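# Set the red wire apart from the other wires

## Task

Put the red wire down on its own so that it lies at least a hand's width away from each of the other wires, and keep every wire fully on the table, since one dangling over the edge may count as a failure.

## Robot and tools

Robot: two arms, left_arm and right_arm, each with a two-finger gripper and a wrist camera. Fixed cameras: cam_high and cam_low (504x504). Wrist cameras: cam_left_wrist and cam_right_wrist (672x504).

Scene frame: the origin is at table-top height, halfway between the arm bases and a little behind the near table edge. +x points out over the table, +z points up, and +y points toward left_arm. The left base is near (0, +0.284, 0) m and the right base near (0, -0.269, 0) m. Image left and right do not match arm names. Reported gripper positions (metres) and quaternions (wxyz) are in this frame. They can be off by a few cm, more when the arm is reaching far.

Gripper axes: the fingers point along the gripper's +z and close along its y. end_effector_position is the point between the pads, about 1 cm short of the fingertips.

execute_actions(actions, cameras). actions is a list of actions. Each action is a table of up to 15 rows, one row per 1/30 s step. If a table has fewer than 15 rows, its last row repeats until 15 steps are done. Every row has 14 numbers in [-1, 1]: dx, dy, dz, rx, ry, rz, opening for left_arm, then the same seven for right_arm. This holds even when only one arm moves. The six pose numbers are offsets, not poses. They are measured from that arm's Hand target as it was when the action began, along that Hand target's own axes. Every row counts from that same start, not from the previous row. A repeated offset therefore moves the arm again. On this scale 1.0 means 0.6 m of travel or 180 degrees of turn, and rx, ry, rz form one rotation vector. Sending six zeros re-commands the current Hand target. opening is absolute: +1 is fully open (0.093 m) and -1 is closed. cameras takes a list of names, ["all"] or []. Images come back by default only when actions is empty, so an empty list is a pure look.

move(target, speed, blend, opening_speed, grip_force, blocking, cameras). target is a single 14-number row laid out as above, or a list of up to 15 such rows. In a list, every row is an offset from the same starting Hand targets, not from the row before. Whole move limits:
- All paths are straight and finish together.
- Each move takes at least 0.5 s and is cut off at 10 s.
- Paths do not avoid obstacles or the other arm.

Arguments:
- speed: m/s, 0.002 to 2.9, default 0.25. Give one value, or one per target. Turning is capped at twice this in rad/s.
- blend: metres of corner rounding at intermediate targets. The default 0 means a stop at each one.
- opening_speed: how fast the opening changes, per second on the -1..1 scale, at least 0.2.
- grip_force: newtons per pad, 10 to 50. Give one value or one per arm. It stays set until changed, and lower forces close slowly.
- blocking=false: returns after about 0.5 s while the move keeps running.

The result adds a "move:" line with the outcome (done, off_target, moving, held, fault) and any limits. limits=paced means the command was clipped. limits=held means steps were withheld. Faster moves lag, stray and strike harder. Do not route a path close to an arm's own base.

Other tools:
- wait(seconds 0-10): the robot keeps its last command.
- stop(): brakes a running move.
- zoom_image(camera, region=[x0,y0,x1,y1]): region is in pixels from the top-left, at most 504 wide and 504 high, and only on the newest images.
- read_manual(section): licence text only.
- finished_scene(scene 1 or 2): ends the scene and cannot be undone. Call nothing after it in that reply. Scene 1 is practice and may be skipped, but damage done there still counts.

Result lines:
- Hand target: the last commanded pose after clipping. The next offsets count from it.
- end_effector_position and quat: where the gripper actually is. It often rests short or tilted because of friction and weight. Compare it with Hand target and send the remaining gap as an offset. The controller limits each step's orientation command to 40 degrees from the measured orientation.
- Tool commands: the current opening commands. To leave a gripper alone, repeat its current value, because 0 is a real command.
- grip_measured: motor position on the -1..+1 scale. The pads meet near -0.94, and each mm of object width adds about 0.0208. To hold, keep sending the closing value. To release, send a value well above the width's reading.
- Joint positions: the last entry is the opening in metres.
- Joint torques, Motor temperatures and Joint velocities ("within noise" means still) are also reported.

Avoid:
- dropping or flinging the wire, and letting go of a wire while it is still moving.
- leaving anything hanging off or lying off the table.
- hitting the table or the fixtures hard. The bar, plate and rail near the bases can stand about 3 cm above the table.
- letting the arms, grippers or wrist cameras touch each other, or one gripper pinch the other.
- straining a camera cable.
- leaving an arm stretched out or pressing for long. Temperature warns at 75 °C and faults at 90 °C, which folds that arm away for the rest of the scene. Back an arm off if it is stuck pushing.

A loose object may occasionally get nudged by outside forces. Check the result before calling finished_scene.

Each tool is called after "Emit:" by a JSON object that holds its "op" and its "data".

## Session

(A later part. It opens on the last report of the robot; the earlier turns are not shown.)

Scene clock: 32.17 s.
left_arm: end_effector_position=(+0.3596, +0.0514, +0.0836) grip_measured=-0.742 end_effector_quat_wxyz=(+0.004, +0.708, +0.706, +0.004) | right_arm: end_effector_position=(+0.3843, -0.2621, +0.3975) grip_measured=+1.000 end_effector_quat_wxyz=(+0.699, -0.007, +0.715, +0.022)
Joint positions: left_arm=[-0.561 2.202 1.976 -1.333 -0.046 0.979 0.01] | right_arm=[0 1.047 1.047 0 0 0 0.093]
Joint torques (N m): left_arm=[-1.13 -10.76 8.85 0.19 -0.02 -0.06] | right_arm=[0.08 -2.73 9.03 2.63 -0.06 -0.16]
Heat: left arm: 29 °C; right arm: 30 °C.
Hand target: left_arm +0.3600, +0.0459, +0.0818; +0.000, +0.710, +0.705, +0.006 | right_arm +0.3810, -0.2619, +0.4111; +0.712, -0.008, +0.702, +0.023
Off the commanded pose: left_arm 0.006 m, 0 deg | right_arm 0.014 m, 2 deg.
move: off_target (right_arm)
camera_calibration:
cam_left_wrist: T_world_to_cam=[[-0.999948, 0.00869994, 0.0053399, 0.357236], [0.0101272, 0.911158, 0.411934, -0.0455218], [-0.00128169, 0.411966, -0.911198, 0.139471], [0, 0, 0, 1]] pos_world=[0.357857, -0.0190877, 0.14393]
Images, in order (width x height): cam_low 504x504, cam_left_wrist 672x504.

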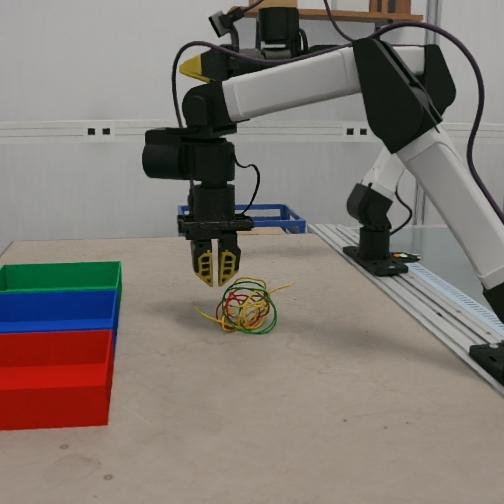

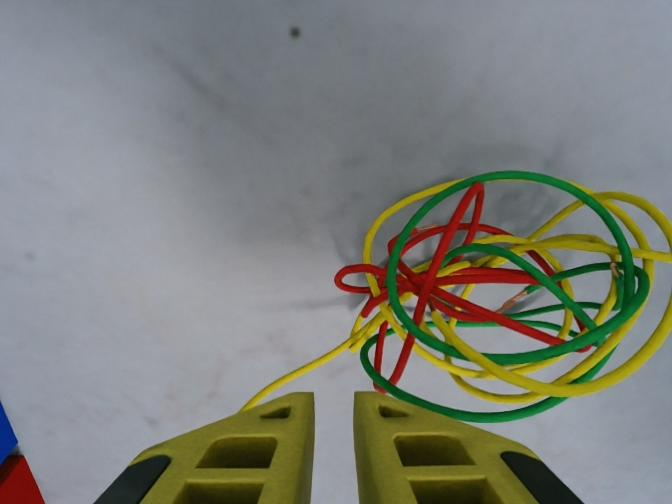

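Emit:
{"op": "zoom_image", "data": {"camera": "cam_left_wrist", "region": [320, 200, 440, 310]}}

Emit:
{"op": "zoom_image", "data": {"camera": "cam_left_wrist", "region": [340, 280, 460, 400]}}

Emit:
{"op": "zoom_image", "data": {"camera": "cam_left_wrist", "region": [420, 170, 540, 290]}}

Emit:
{"op": "zoom_image", "data": {"camera": "cam_left_wrist", "region": [440, 250, 560, 370]}}

Emit:
{"op": "zoom_image", "data": {"camera": "cam_left_wrist", "region": [540, 200, 660, 360]}}

Scaled by 4.200 from the camera's 672x504 image, which has a finer 960x720 frame.

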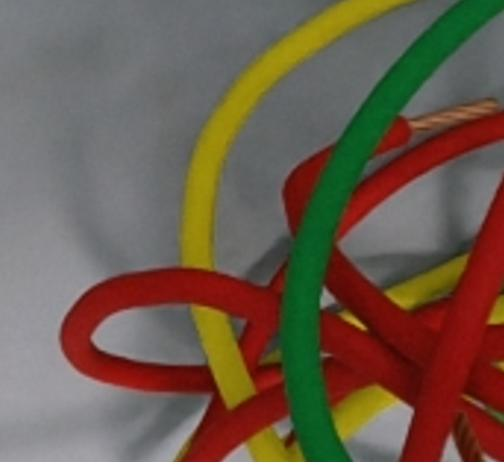

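Scaled by 4.200 from the camera's 672x504 image, which has a finer 960x720 frame.

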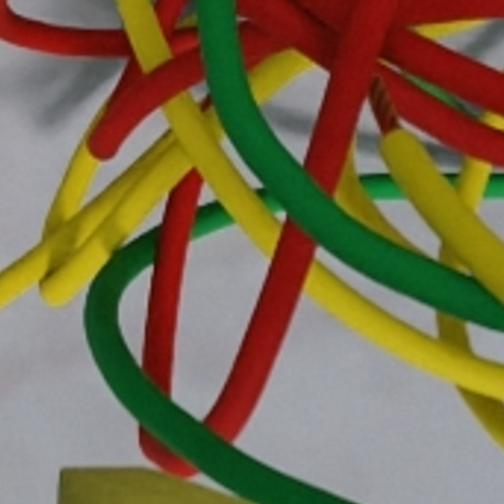

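Scaled by 4.200 from the camera's 672x504 image, which has a finer 960x720 frame.

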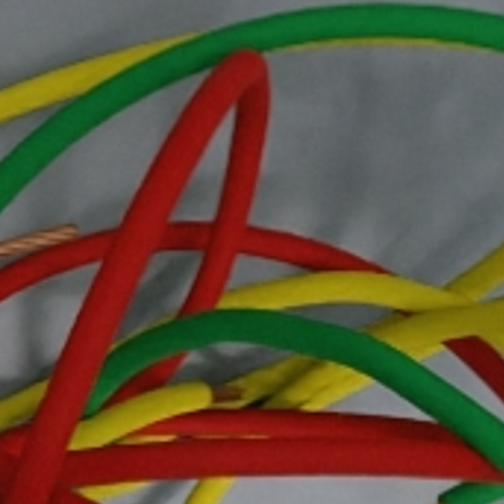

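Scaled by 4.200 from the camera's 672x504 image, which has a finer 960x720 frame.

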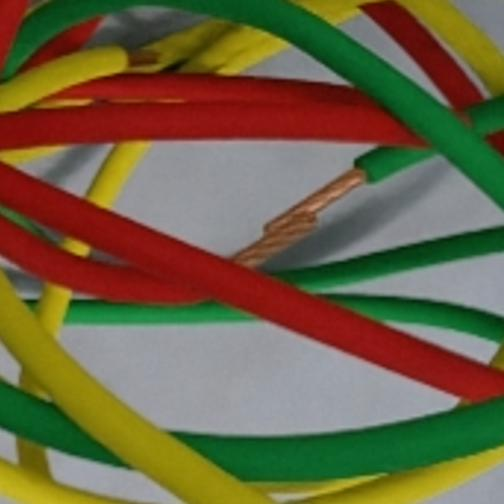

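Scaled by 3.150 from the camera's 672x504 image, which has a finer 960x720 frame.

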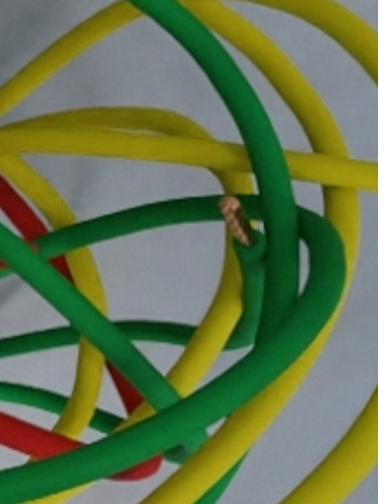

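Emit:
{"op": "move", "data": {"target": [0.0618, 0.0033, 0.028, 0, -0.244, 0, -0.8, 0, 0, 0, 0, 0, 0, 1.0], "speed": 0.08, "cameras": ["cam_left_wrist", "cam_low"]}}

Emit:
{"op": "zoom_image", "data": {"camera": "cam_left_wrist", "region": [240, 150, 540, 400]}}

Scene clock: 40.23 s.
left_arm: end_effector_position=(+0.3613, +0.0845, +0.0508) grip_measured=-0.798 end_effector_quat_wxyz=(+0.242, +0.655, +0.666, -0.264) | right_arm: end_effector_position=(+0.3843, -0.2621, +0.3975) grip_measured=+1.000 end_effector_quat_wxyz=(+0.699, -0.007, +0.715, +0.022)
Joint positions: left_arm=[-0.214 1.995 1.362 -0.741 0.677 1.246 0.007] | right_arm=[0 1.047 1.047 0 0 0 0.093]
Joint torques (N m): left_arm=[0.24 -14.45 5.65 0.75 0.55 0.16] | right_arm=[0.06 -2.69 9.02 2.63 -0.05 -0.16]
Motor temperatures (°C): left_arm=[20 32 27 20 22 20 22] | right_arm=[17 23 30 24 18 20 21]
Heat: left arm: 32 °C; right arm: 30 °C.
Hand target: left_arm +0.3624, +0.0832, +0.0653; +0.264, +0.660, +0.653, -0.260 | right_arm +0.3810, -0.2619, +0.4111; +0.712, -0.008, +0.702, +0.023
Off the commanded pose: left_arm 0.015 m, 3 deg | right_arm 0.014 m, 2 deg.
move: off_target (left_arm, right_arm)
camera_calibration:
cam_left_wrist: T_world_to_cam=[[-0.998958, 0.0124645, 0.0439033, 0.356182], [-0.00145386, 0.952802, -0.303588, -0.0251795], [-0.0456152, -0.303336, -0.951791, 0.174534], [0, 0, 0, 1]] pos_world=[0.363736, 0.0724939, 0.142838]
Images, in order (width x height): cam_low 504x504, cam_left_wrist 672x504.

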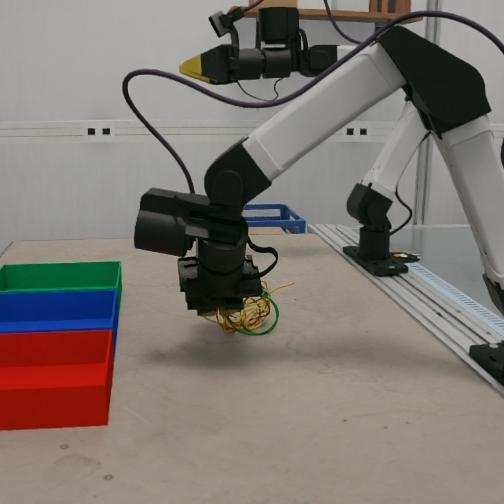

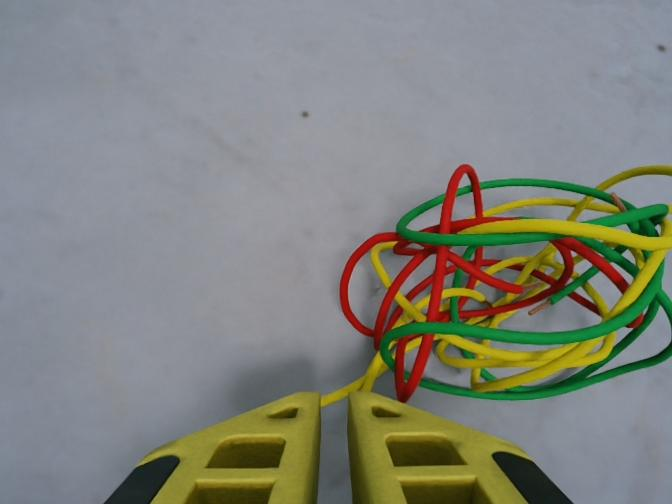

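Scaled by 1.680 from the camera's 672x504 image, which has a finer 960x720 frame.

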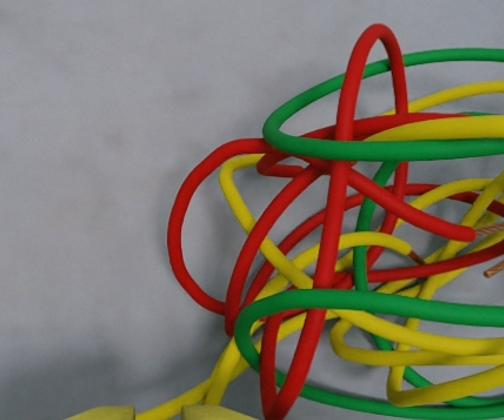

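Emit:
{"op": "move", "data": {"target": [-0.0048, -0.0083, 0.0488, 0, 0, 0, -0.8, 0, 0, 0, 0, 0, 0, 1.0], "speed": 0.05, "cameras": ["cam_left_wrist"]}}

Emit:
{"op": "zoom_image", "data": {"camera": "cam_left_wrist", "region": [270, 220, 470, 420]}}

Scene clock: 42.13 s.
left_arm: end_effector_position=(+0.3602, +0.0651, +0.0427) grip_measured=-0.798 end_effector_quat_wxyz=(+0.259, +0.658, +0.658, -0.260) | right_arm: end_effector_position=(+0.3843, -0.2621, +0.3975) grip_measured=+1.000 end_effector_quat_wxyz=(+0.699, -0.007, +0.715, +0.022)
Joint positions: left_arm=[-0.259 1.995 1.309 -0.614 0.678 1.191 0.007] | right_arm=[0 1.047 1.047 0 0 0 0.093]
Joint torques (N m): left_arm=[-1.05 -12.15 5.61 0.88 0.42 -0.04] | right_arm=[0.03 -2.71 9.02 2.63 -0.05 -0.16]
Heat: left arm: 33 °C; right arm: 31 °C.
Hand target: left_arm +0.3574, +0.0609, +0.0461; +0.264, +0.660, +0.653, -0.259 | right_arm +0.3810, -0.2619, +0.4111; +0.712, -0.008, +0.702, +0.023
Off the commanded pose: left_arm 0.006 m, 1 deg | right_arm 0.014 m, 2 deg.
move: off_target (right_arm)
camera_calibration:
cam_left_wrist: T_world_to_cam=[[-0.999839, 0.0156337, 0.00882025, 0.357318], [0.011951, 0.946409, -0.32275, -0.0127605], [-0.0133933, -0.322592, -0.946443, 0.150206], [0, 0, 0, 1]] pos_world=[0.359425, 0.0549458, 0.134891]
Images, in order (width x height): cam_left_wrist 672x504.

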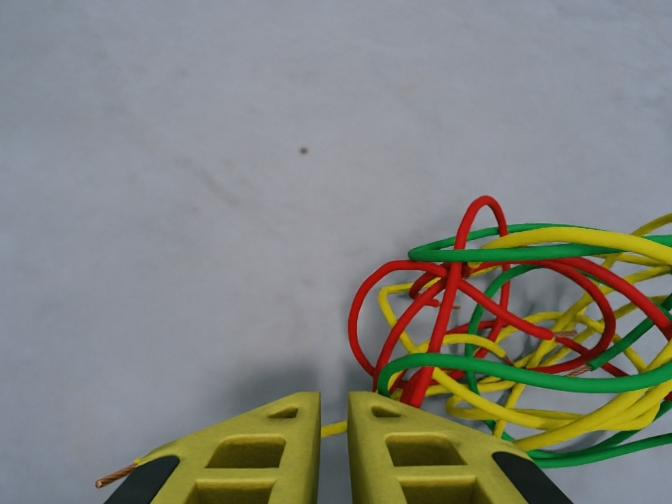

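Scaled by 2.520 from the camera's 672x504 image, which has a finer 960x720 frame.

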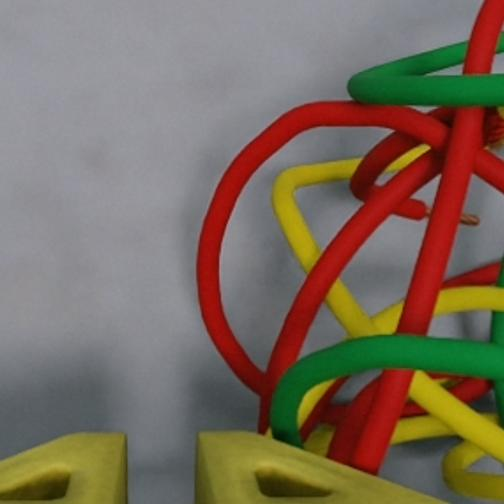

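Emit:
{"op": "move", "data": {"target": [-0.013, -0.006, 0.033, 0, 0, 0, -0.8, 0, 0, 0, 0, 0, 0, 1.0], "speed": 0.04, "cameras": ["cam_left_wrist"]}}

Emit:
{"op": "zoom_image", "data": {"camera": "cam_left_wrist", "region": [270, 220, 470, 440]}}

Scene clock: 43.87 s.
left_arm: end_effector_position=(+0.3580, +0.0450, +0.0414) grip_measured=-0.798 end_effector_quat_wxyz=(+0.269, +0.659, +0.654, -0.258) | right_arm: end_effector_position=(+0.3843, -0.2621, +0.3975) grip_measured=+1.000 end_effector_quat_wxyz=(+0.699, -0.007, +0.715, +0.022)
Joint positions: left_arm=[-0.31 1.995 1.289 -0.537 0.668 1.13 0.007] | right_arm=[0 1.047 1.047 0 0 0 0.093]
Joint torques (N m): left_arm=[-1.03 -10.55 5.61 1 0.35 -0.05] | right_arm=[0.05 -2.69 8.99 2.63 -0.06 -0.15]
Heat: left arm: 33 °C; right arm: 31 °C.
Hand target: left_arm +0.3537, +0.0418, +0.0370; +0.264, +0.660, +0.653, -0.260 | right_arm +0.3810, -0.2619, +0.4111; +0.712, -0.008, +0.702, +0.023
Off the commanded pose: left_arm 0.007 m, 1 deg | right_arm 0.014 m, 2 deg.
move: off_target (right_arm)
camera_calibration:
cam_left_wrist: T_world_to_cam=[[-0.999823, 0.0167363, -0.00862215, 0.35606], [0.0186511, 0.942925, -0.332483, 0.00406898], [0.00256549, -0.332585, -0.94307, 0.137155], [0, 0, 0, 1]] pos_world=[0.355569, 0.0358199, 0.13377]
Images, in order (width x height): cam_left_wrist 672x504.

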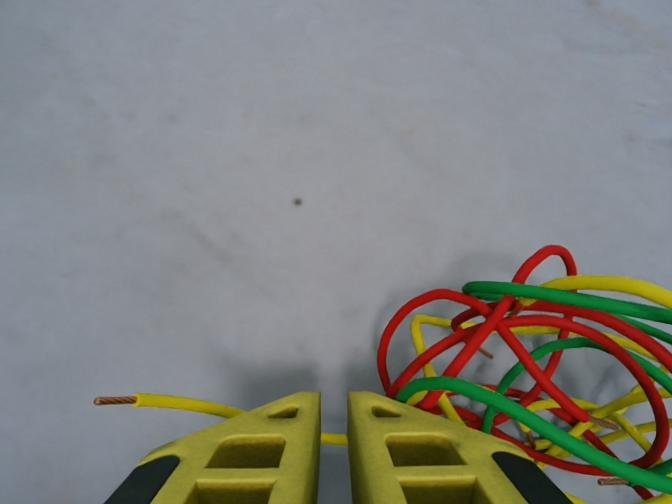

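Scaled by 2.291 from the camera's 672x504 image, which has a finer 960x720 frame.

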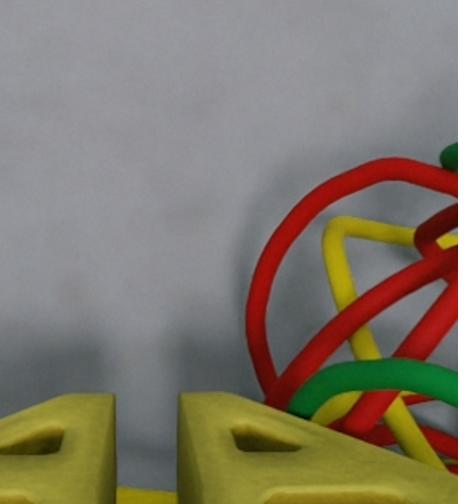

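Emit:
{"op": "move", "data": {"target": [[0, 0, -0.05, 0, 0, 0, -0.8, 0, 0, 0, 0, 0, 0, 1.0],[0, -0.022, -0.05, 0, 0, 0, -0.8, 0, 0, 0, 0, 0, 0, 1.0]], "speed": 0.06, "cameras": ["cam_left_wrist", "cam_low", "cam_high"]}}

Emit:
{"op": "zoom_image", "data": {"camera": "cam_left_wrist", "region": [270, 180, 520, 420]}}

Emit:
{"op": "zoom_image", "data": {"camera": "cam_low", "region": [170, 230, 310, 350]}}

Scene clock: 45.80 s.
left_arm: end_effector_position=(+0.3424, +0.0665, +0.0469) grip_measured=-0.798 end_effector_quat_wxyz=(+0.249, +0.655, +0.664, -0.262) | right_arm: end_effector_position=(+0.3843, -0.2621, +0.3975) grip_measured=+1.000 end_effector_quat_wxyz=(+0.699, -0.007, +0.715, +0.022)
Joint positions: left_arm=[-0.273 1.938 1.249 -0.623 0.668 1.169 0.007] | right_arm=[0 1.047 1.047 0 0 0 0.093]
Joint torques (N m): left_arm=[-0.84 -13.53 5.57 0.86 0.48 0.04] | right_arm=[0.08 -2.71 8.99 2.64 -0.06 -0.15]
Heat: left arm: 34 °C; right arm: 31 °C.
Hand target: left_arm +0.3405, +0.0624, +0.0587; +0.264, +0.660, +0.653, -0.259 | right_arm +0.3810, -0.2619, +0.4111; +0.712, -0.008, +0.702, +0.023
Off the commanded pose: left_arm 0.013 m, 2 deg | right_arm 0.014 m, 2 deg.
move: off_target (left_arm, right_arm)
camera_calibration:
cam_left_wrist: T_world_to_cam=[[-0.999464, 0.0106797, 0.0309381, 0.338596], [0.000528734, 0.95041, -0.310998, -0.00938097], [-0.0327253, -0.310815, -0.949907, 0.160451], [0, 0, 0, 1]] pos_world=[0.343671, 0.0551703, 0.139021]
Images, in order (width x height): cam_high 504x504, cam_low 504x504, cam_left_wrist 672x504.

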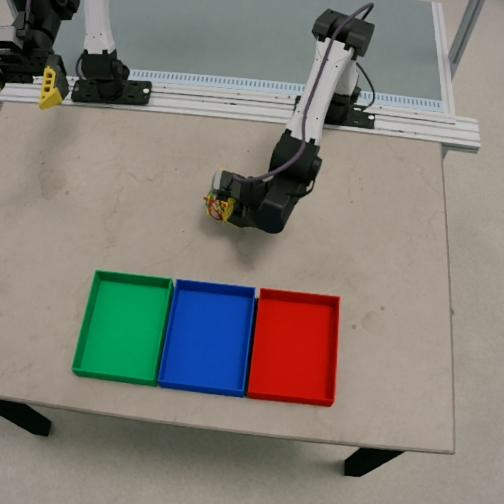

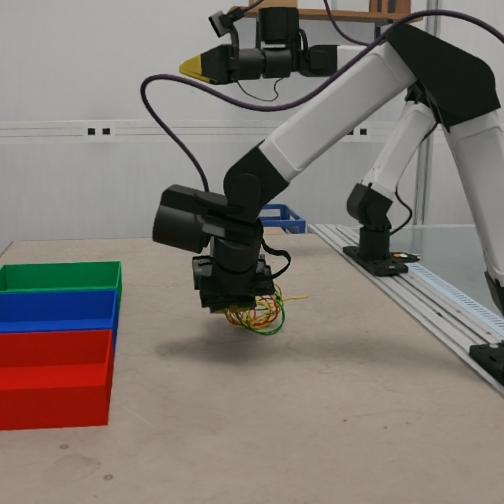

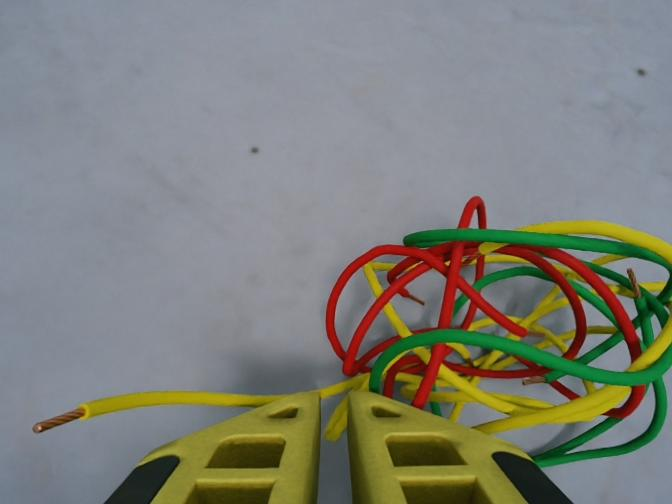

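Scaled by 2.016 from the camera's 672x504 image, which has a finer 960x720 frame.

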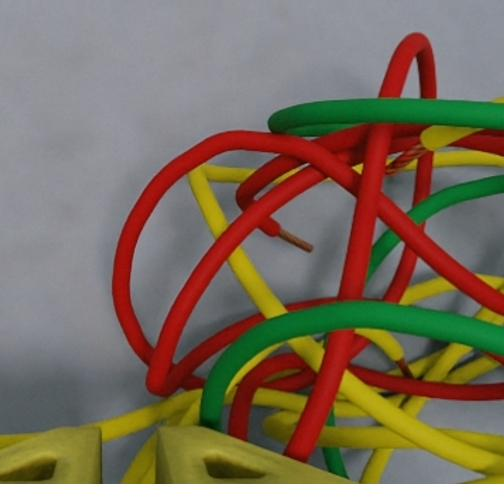

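Scaled by 3.600 from the camera's 504x504 image, which has a finer 720x720 frame.

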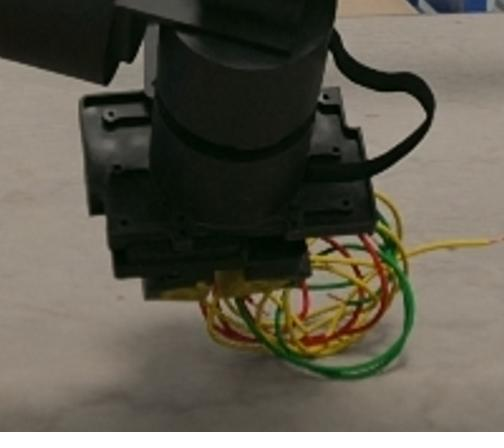

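Emit:
{"op": "move", "data": {"target": [0.0005, -0.0018, 0.045, 0, 0, 0, -0.8, 0, 0, 0, 0, 0, 0, 1.0], "speed": 0.03, "cameras": ["cam_left_wrist"]}}

Emit:
{"op": "zoom_image", "data": {"camera": "cam_left_wrist", "region": [270, 200, 470, 420]}}

Scene clock: 47.93 s.
left_arm: end_effector_position=(+0.3442, +0.0474, +0.0453) grip_measured=-0.798 end_effector_quat_wxyz=(+0.271, +0.659, +0.653, -0.256) | right_arm: end_effector_position=(+0.3843, -0.2621, +0.3975) grip_measured=+1.000 end_effector_quat_wxyz=(+0.699, -0.007, +0.715, +0.022)
Joint positions: left_arm=[-0.317 1.938 1.22 -0.514 0.664 1.12 0.007] | right_arm=[0 1.047 1.047 0 0 0 0.093]
Joint torques (N m): left_arm=[-1.1 -9.47 5.6 1.02 0.37 -0.05] | right_arm=[0.05 -2.7 8.96 2.61 -0.06 -0.15]
Heat: left arm: 34 °C; right arm: 31 °C.
Hand target: left_arm +0.3395, +0.0441, +0.0388; +0.264, +0.660, +0.653, -0.259 | right_arm +0.3810, -0.2619, +0.4111; +0.712, -0.008, +0.702, +0.023
Off the commanded pose: left_arm 0.009 m, 1 deg | right_arm 0.014 m, 2 deg.
move: off_target (right_arm)
camera_calibration:
cam_left_wrist: T_world_to_cam=[[-0.999784, 0.0155905, -0.0137479, 0.342505], [0.0192829, 0.9426, -0.333368, 0.00319529], [0.00776143, -0.333561, -0.942697, 0.139905], [0, 0, 0, 1]] pos_world=[0.341283, 0.0383153, 0.137662]
Images, in order (width x height): cam_left_wrist 672x504.

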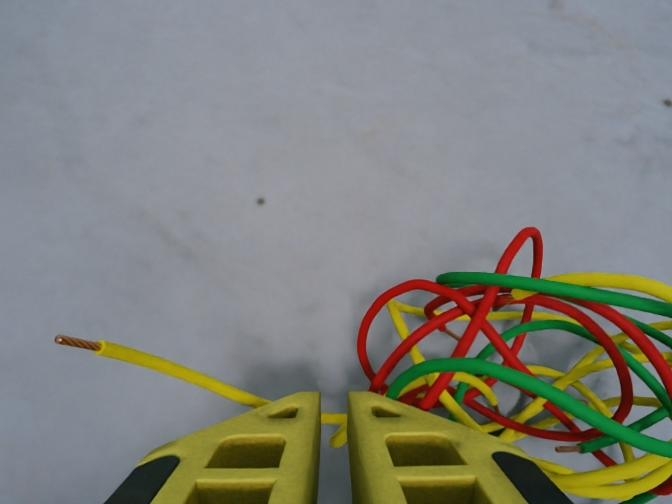

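Scaled by 2.291 from the camera's 672x504 image, which has a finer 960x720 frame.

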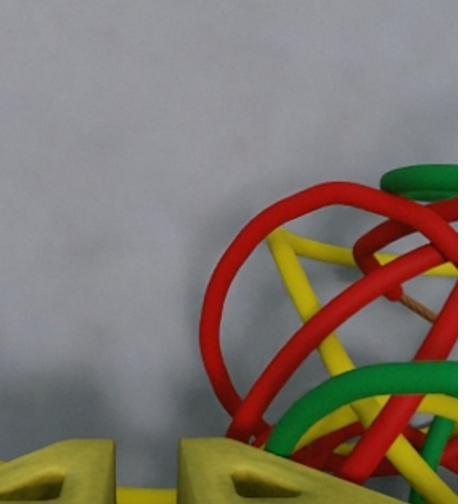

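Emit:
{"op": "move", "data": {"target": [0, 0, -0.13, 0, 0, 0, -0.8, 0, 0, 0, 0, 0, 0, 1.0], "speed": 0.08}}

Emit:
{"op": "move", "data": {"target": [[0, 0, 0, 0, 0, 0, -0.8, 0.322, 0.2667, -0.095, -0.4068, 0.2185, -0.1711, -0.5], [0, 0, 0, 0, 0, 0, -0.8, 0.5483, 0.3717, -0.1323, -0.4068, 0.2185, -0.1711, -0.5]], "speed": 0.12, "blend": 0.03, "cameras": ["all"]}}

Scene clock: 51.33 s.
left_arm: end_effector_position=(+0.3337, +0.0999, +0.0757) grip_measured=-0.798 end_effector_quat_wxyz=(+0.240, +0.654, +0.666, -0.266) | right_arm: end_effector_position=(+0.3843, -0.2621, +0.3975) grip_measured=+1.000 end_effector_quat_wxyz=(+0.699, -0.007, +0.715, +0.022)
Joint positions: left_arm=[-0.192 1.861 1.281 -0.817 0.683 1.272 0.007] | right_arm=[0 1.047 1.047 0 0 0 0.093]
Joint torques (N m): left_arm=[0.24 -12.63 8.65 0.49 0.55 0.16] | right_arm=[0.03 -2.76 9.02 2.63 -0.06 -0.16]
Heat: left arm: 34 °C; right arm: 32 °C.
Hand target: left_arm +0.3393, +0.0978, +0.0954; +0.264, +0.660, +0.653, -0.259 | right_arm +0.3810, -0.2619, +0.4111; +0.712, -0.008, +0.702, +0.023
Off the commanded pose: left_arm 0.021 m, 3 deg | right_arm 0.014 m, 2 deg.
move: off_target (left_arm, right_arm)

Scene clock: 59.87 s.
left_arm: end_effector_position=(+0.3335, +0.0999, +0.0756) grip_measured=-0.798 end_effector_quat_wxyz=(+0.239, +0.654, +0.666, -0.267) | right_arm: end_effector_position=(+0.2971, -0.0376, +0.0911) grip_measured=-0.499 end_effector_quat_wxyz=(+0.295, -0.596, +0.705, +0.246)
Joint positions: left_arm=[-0.192 1.861 1.281 -0.817 0.683 1.273 0.007] | right_arm=[0.369 1.608 0.946 -0.399 -0.608 -0.838 0.021]
Joint torques (N m): left_arm=[0.25 -12.63 8.66 0.49 0.56 0.16] | right_arm=[0.66 -4.74 5.96 1.66 -0.37 -0.04]
Heat: left arm: 36 °C; right arm: 33 °C.
Hand target: left_arm +0.3393, +0.0978, +0.0954; +0.264, +0.660, +0.653, -0.259 | right_arm +0.2966, -0.0352, +0.0861; +0.293, -0.594, +0.707, +0.246
Off the commanded pose: left_arm 0.021 m, 3 deg | right_arm 0.006 m, 0 deg.
move: off_target (left_arm)
camera_calibration:
cam_left_wrist: T_world_to_cam=[[-0.998641, 0.0126435, 0.0505517, 0.326476], [-0.00329867, 0.952833, -0.303478, -0.0317606], [-0.0520043, -0.303232, -0.951497, 0.203671], [0, 0, 0, 1]] pos_world=[0.336519, 0.0878945, 0.16765]
cam_right_wrist: T_world_to_cam=[[0.986498, -0.163182, 0.0138883, -0.299344], [-0.149873, -0.933714, -0.32514, 0.076411], [0.0660248, 0.318669, -0.945564, 0.16756], [0, 0, 0, 1]] pos_world=[0.295691, -0.0308978, 0.18744]

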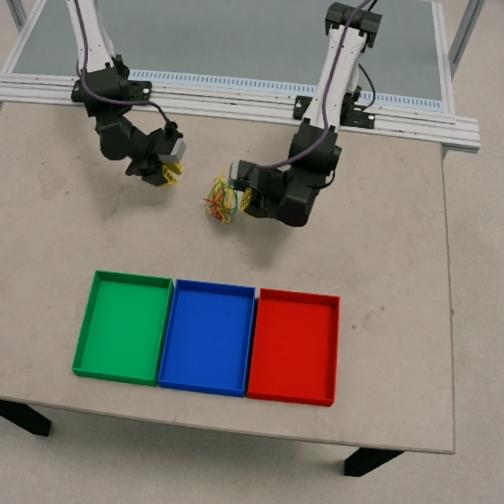

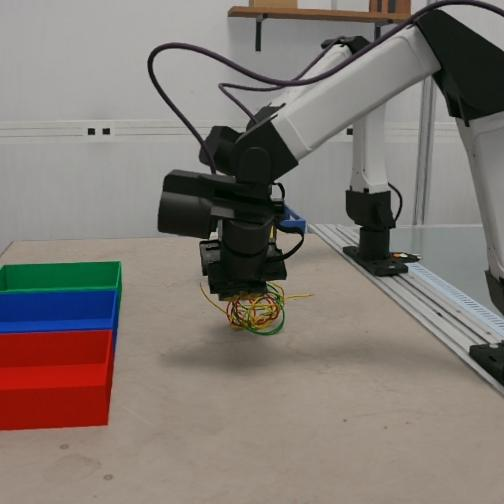

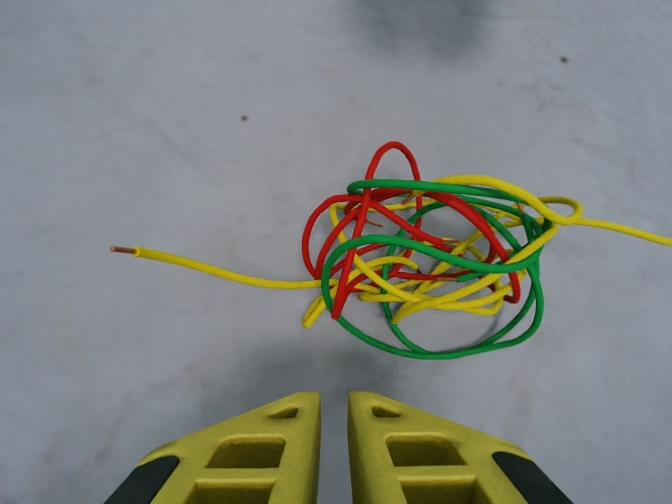

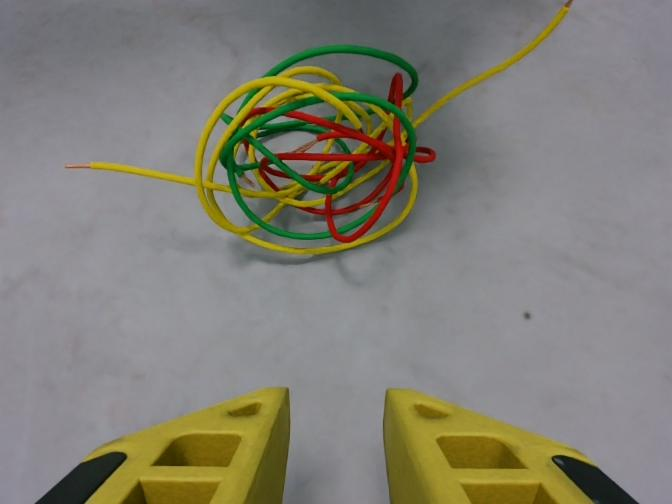

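Emit:
{"op": "zoom_image", "data": {"camera": "cam_right_wrist", "region": [310, 60, 450, 260]}}

Emit:
{"op": "zoom_image", "data": {"camera": "cam_right_wrist", "region": [180, 60, 350, 260]}}

Emit:
{"op": "zoom_image", "data": {"camera": "cam_left_wrist", "region": [290, 130, 430, 330]}}

Emit:
{"op": "zoom_image", "data": {"camera": "cam_left_wrist", "region": [400, 160, 590, 370]}}

Scaled by 2.520 from the camera's 672x504 image, which has a finer 960x720 frame.

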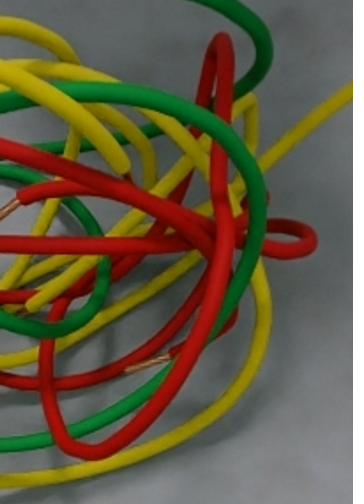

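Scaled by 2.520 from the camera's 672x504 image, which has a finer 960x720 frame.

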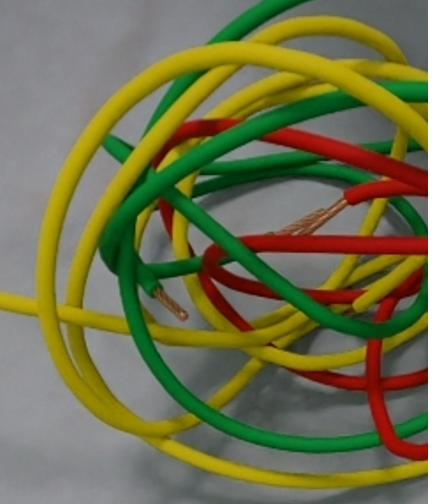

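Scaled by 2.520 from the camera's 672x504 image, which has a finer 960x720 frame.

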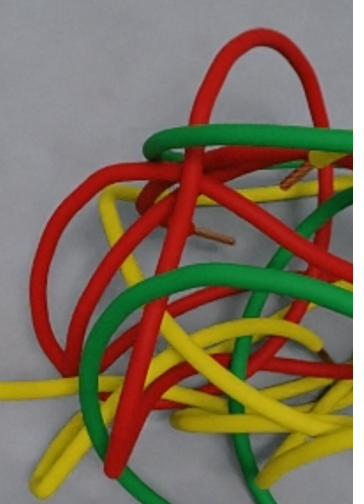

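Scaled by 2.400 from the camera's 672x504 image, which has a finer 960x720 frame.

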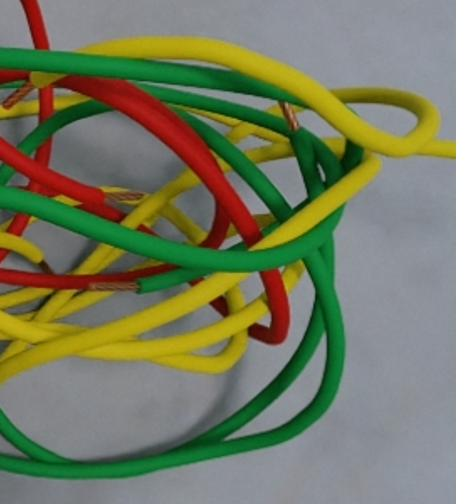

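Emit:
{"op": "zoom_image", "data": {"camera": "cam_right_wrist", "region": [370, 110, 450, 210]}}

Emit:
{"op": "zoom_image", "data": {"camera": "cam_left_wrist", "region": [295, 170, 395, 300]}}

Scaled by 5.040 from the camera's 672x504 image, which has a finer 960x720 frame.

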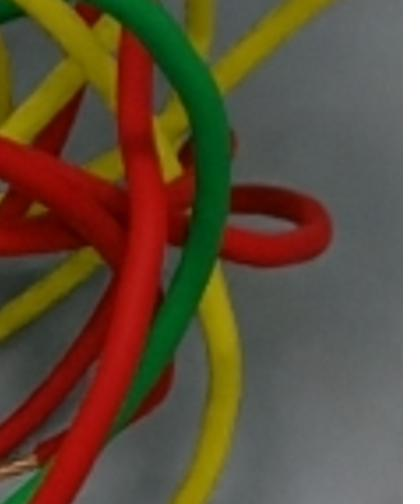

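Scaled by 3.877 from the camera's 672x504 image, which has a finer 960x720 frame.

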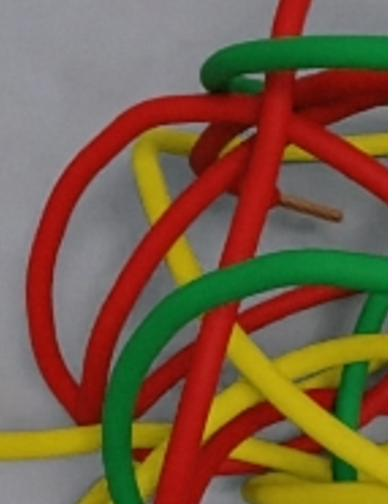

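Emit:
{"op": "move", "data": {"target": [0, 0, 0, 0, 0, 0, -0.6, 0.068, -0.0397, -0.2093, 0, 0, 0, -0.5], "speed": 0.12}}

Emit:
{"op": "move", "data": {"target": [-0.0857, -0.0048, 0.0592, -0.1871, 0.1907, -0.4769, -0.6, 0, 0, 0, 0, 0, 0, -0.5], "speed": 0.1, "cameras": ["all"]}}

Emit:
{"op": "zoom_image", "data": {"camera": "cam_left_wrist", "region": [150, 150, 500, 400]}}

Scene clock: 65.13 s.
left_arm: end_effector_position=(+0.3335, +0.0999, +0.0756) grip_measured=-0.602 end_effector_quat_wxyz=(+0.239, +0.654, +0.666, -0.267) | right_arm: end_effector_position=(+0.2927, -0.1574, +0.1273) grip_measured=-0.499 end_effector_quat_wxyz=(+0.266, -0.586, +0.722, +0.252)
Joint positions: left_arm=[-0.192 1.861 1.281 -0.817 0.683 1.273 0.016] | right_arm=[-0.029 1.547 1.102 -0.974 -0.719 -1.303 0.021]
Joint torques (N m): left_arm=[0.25 -12.63 8.66 0.5 0.56 0.15] | right_arm=[-0.36 -6.32 9.48 0.58 -0.91 -0.32]
Motor temperatures (°C): left_arm=[20 37 29 20 22 20 22] | right_arm=[17 24 33 23 18 20 21]
Heat: left arm: 37 °C; right arm: 33 °C.
Hand target: left_arm +0.3394, +0.0978, +0.0954; +0.264, +0.660, +0.653, -0.259 | right_arm +0.2997, -0.1552, +0.1459; +0.293, -0.594, +0.707, +0.246
Off the commanded pose: left_arm 0.021 m, 3 deg | right_arm 0.020 m, 4 deg.
move: off_target (left_arm, right_arm)

Scene clock: 74.37 s.
left_arm: end_effector_position=(+0.3354, +0.0412, +0.1063) grip_measured=-0.602 end_effector_quat_wxyz=(-0.001, -0.001, +1.000, -0.005) | right_arm: end_effector_position=(+0.2926, -0.1574, +0.1273) grip_measured=-0.499 end_effector_quat_wxyz=(+0.266, -0.587, +0.722, +0.252)
Joint positions: left_arm=[-0.609 2.146 1.974 -1.393 -0.029 -0.645 0.016] | right_arm=[-0.029 1.547 1.102 -0.975 -0.719 -1.304 0.021]
Joint torques (N m): left_arm=[-1.2 -10.32 8.84 0.2 -0.11 -0.1] | right_arm=[-0.31 -6.35 9.47 0.57 -0.91 -0.32]
Heat: left arm: 36 °C; right arm: 35 °C.
Hand target: left_arm +0.3359, +0.0361, +0.1049; +0.000, +0.000, +1.000, +0.000 | right_arm +0.2998, -0.1552, +0.1459; +0.293, -0.594, +0.707, +0.246
Off the commanded pose: left_arm 0.005 m, 1 deg | right_arm 0.020 m, 4 deg.
move: off_target (right_arm)
camera_calibration:
cam_left_wrist: T_world_to_cam=[[-0.00346841, -0.999625, 0.0271733, 0.038065], [-0.910551, 0.0143901, 0.413146, 0.300267], [-0.413382, -0.0233097, -0.910259, 0.320411], [0, 0, 0, 1]] pos_world=[0.405993, 0.0411986, 0.166569]
cam_right_wrist: T_world_to_cam=[[0.982985, -0.178525, -0.043227, -0.309043], [-0.183387, -0.940462, -0.286183, -0.0205799], [0.0104374, 0.289241, -0.9572, 0.253358], [0, 0, 0, 1]] pos_world=[0.297366, -0.147808, 0.223266]

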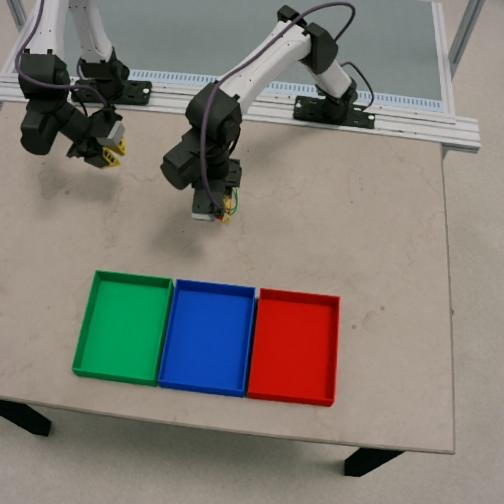

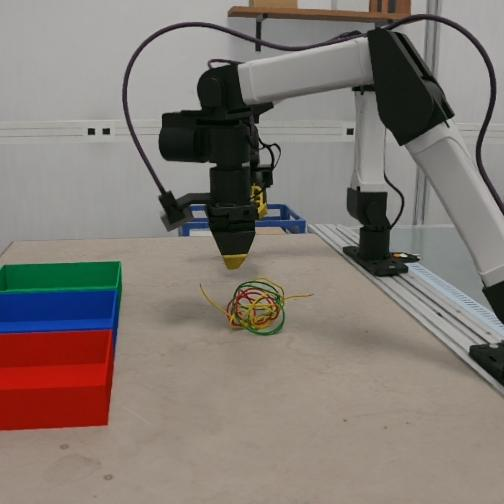

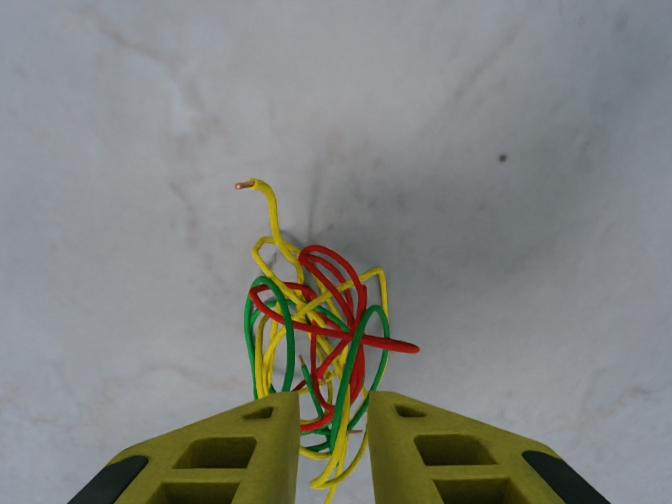

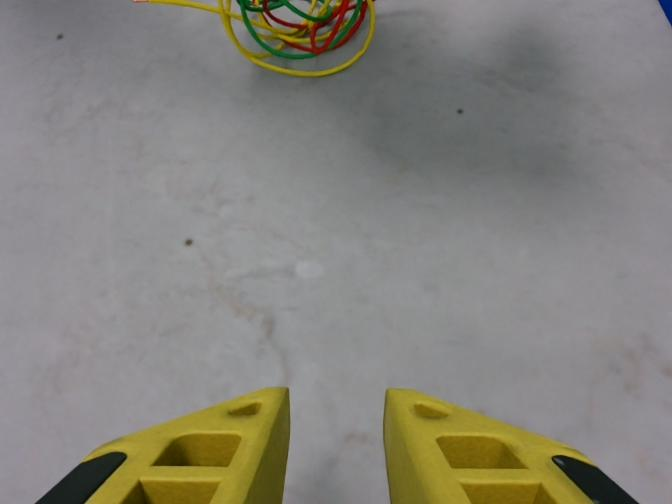

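Scaled by 1.440 from the camera's 672x504 image, which has a finer 960x720 frame.

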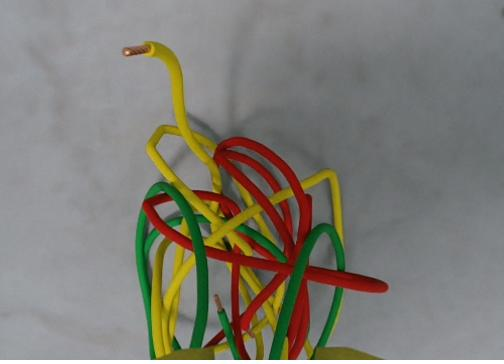

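Emit:
{"op": "zoom_image", "data": {"camera": "cam_left_wrist", "region": [230, 220, 430, 420]}}

Emit:
{"op": "zoom_image", "data": {"camera": "cam_left_wrist", "region": [290, 230, 390, 330]}}

Scaled by 2.520 from the camera's 672x504 image, which has a finer 960x720 frame.

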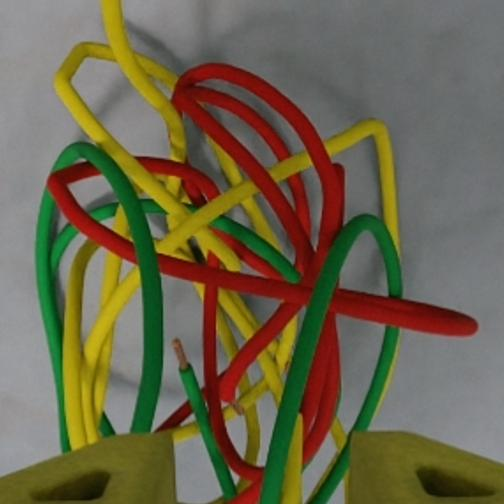

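Scaled by 5.040 from the camera's 672x504 image, which has a finer 960x720 frame.

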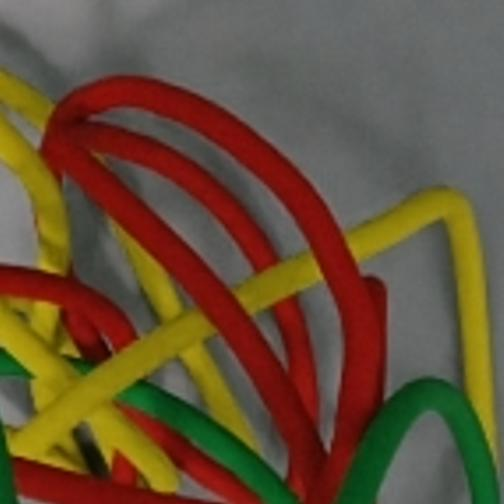

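Emit:
{"op": "zoom_image", "data": {"camera": "cam_left_wrist", "region": [290, 235, 345, 290]}}

Emit:
{"op": "zoom_image", "data": {"camera": "cam_left_wrist", "region": [330, 270, 385, 345]}}

Emit:
{"op": "zoom_image", "data": {"camera": "cam_left_wrist", "region": [290, 330, 380, 430]}}

Scaled by 9.164 from the camera's 672x504 image, which has a finer 960x720 frame.

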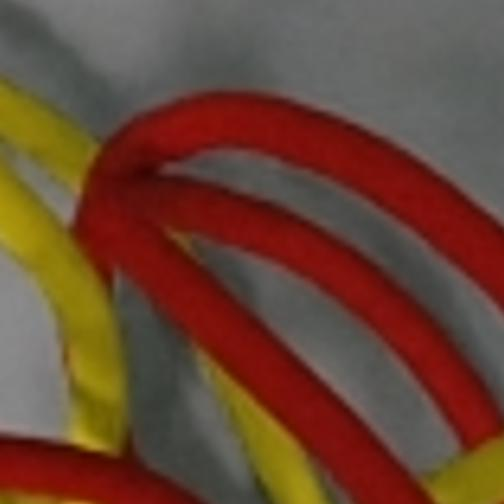

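Scaled by 6.720 from the camera's 672x504 image, which has a finer 960x720 frame.

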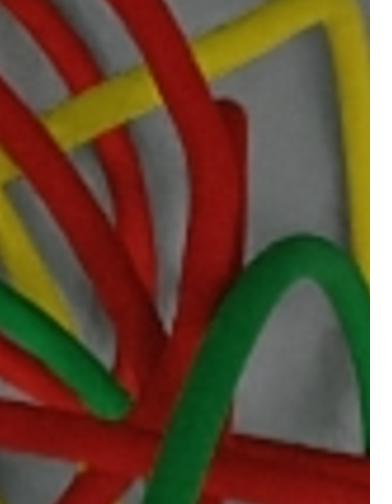

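Scaled by 5.040 from the camera's 672x504 image, which has a finer 960x720 frame.

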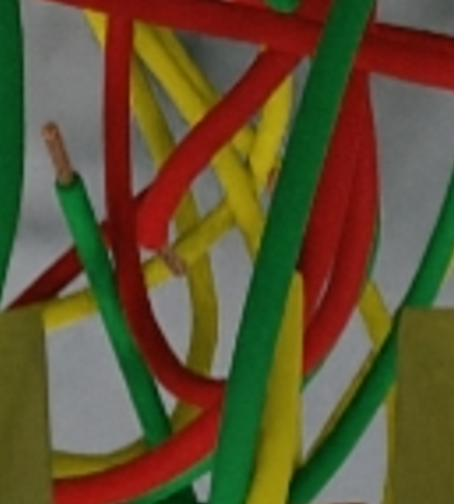

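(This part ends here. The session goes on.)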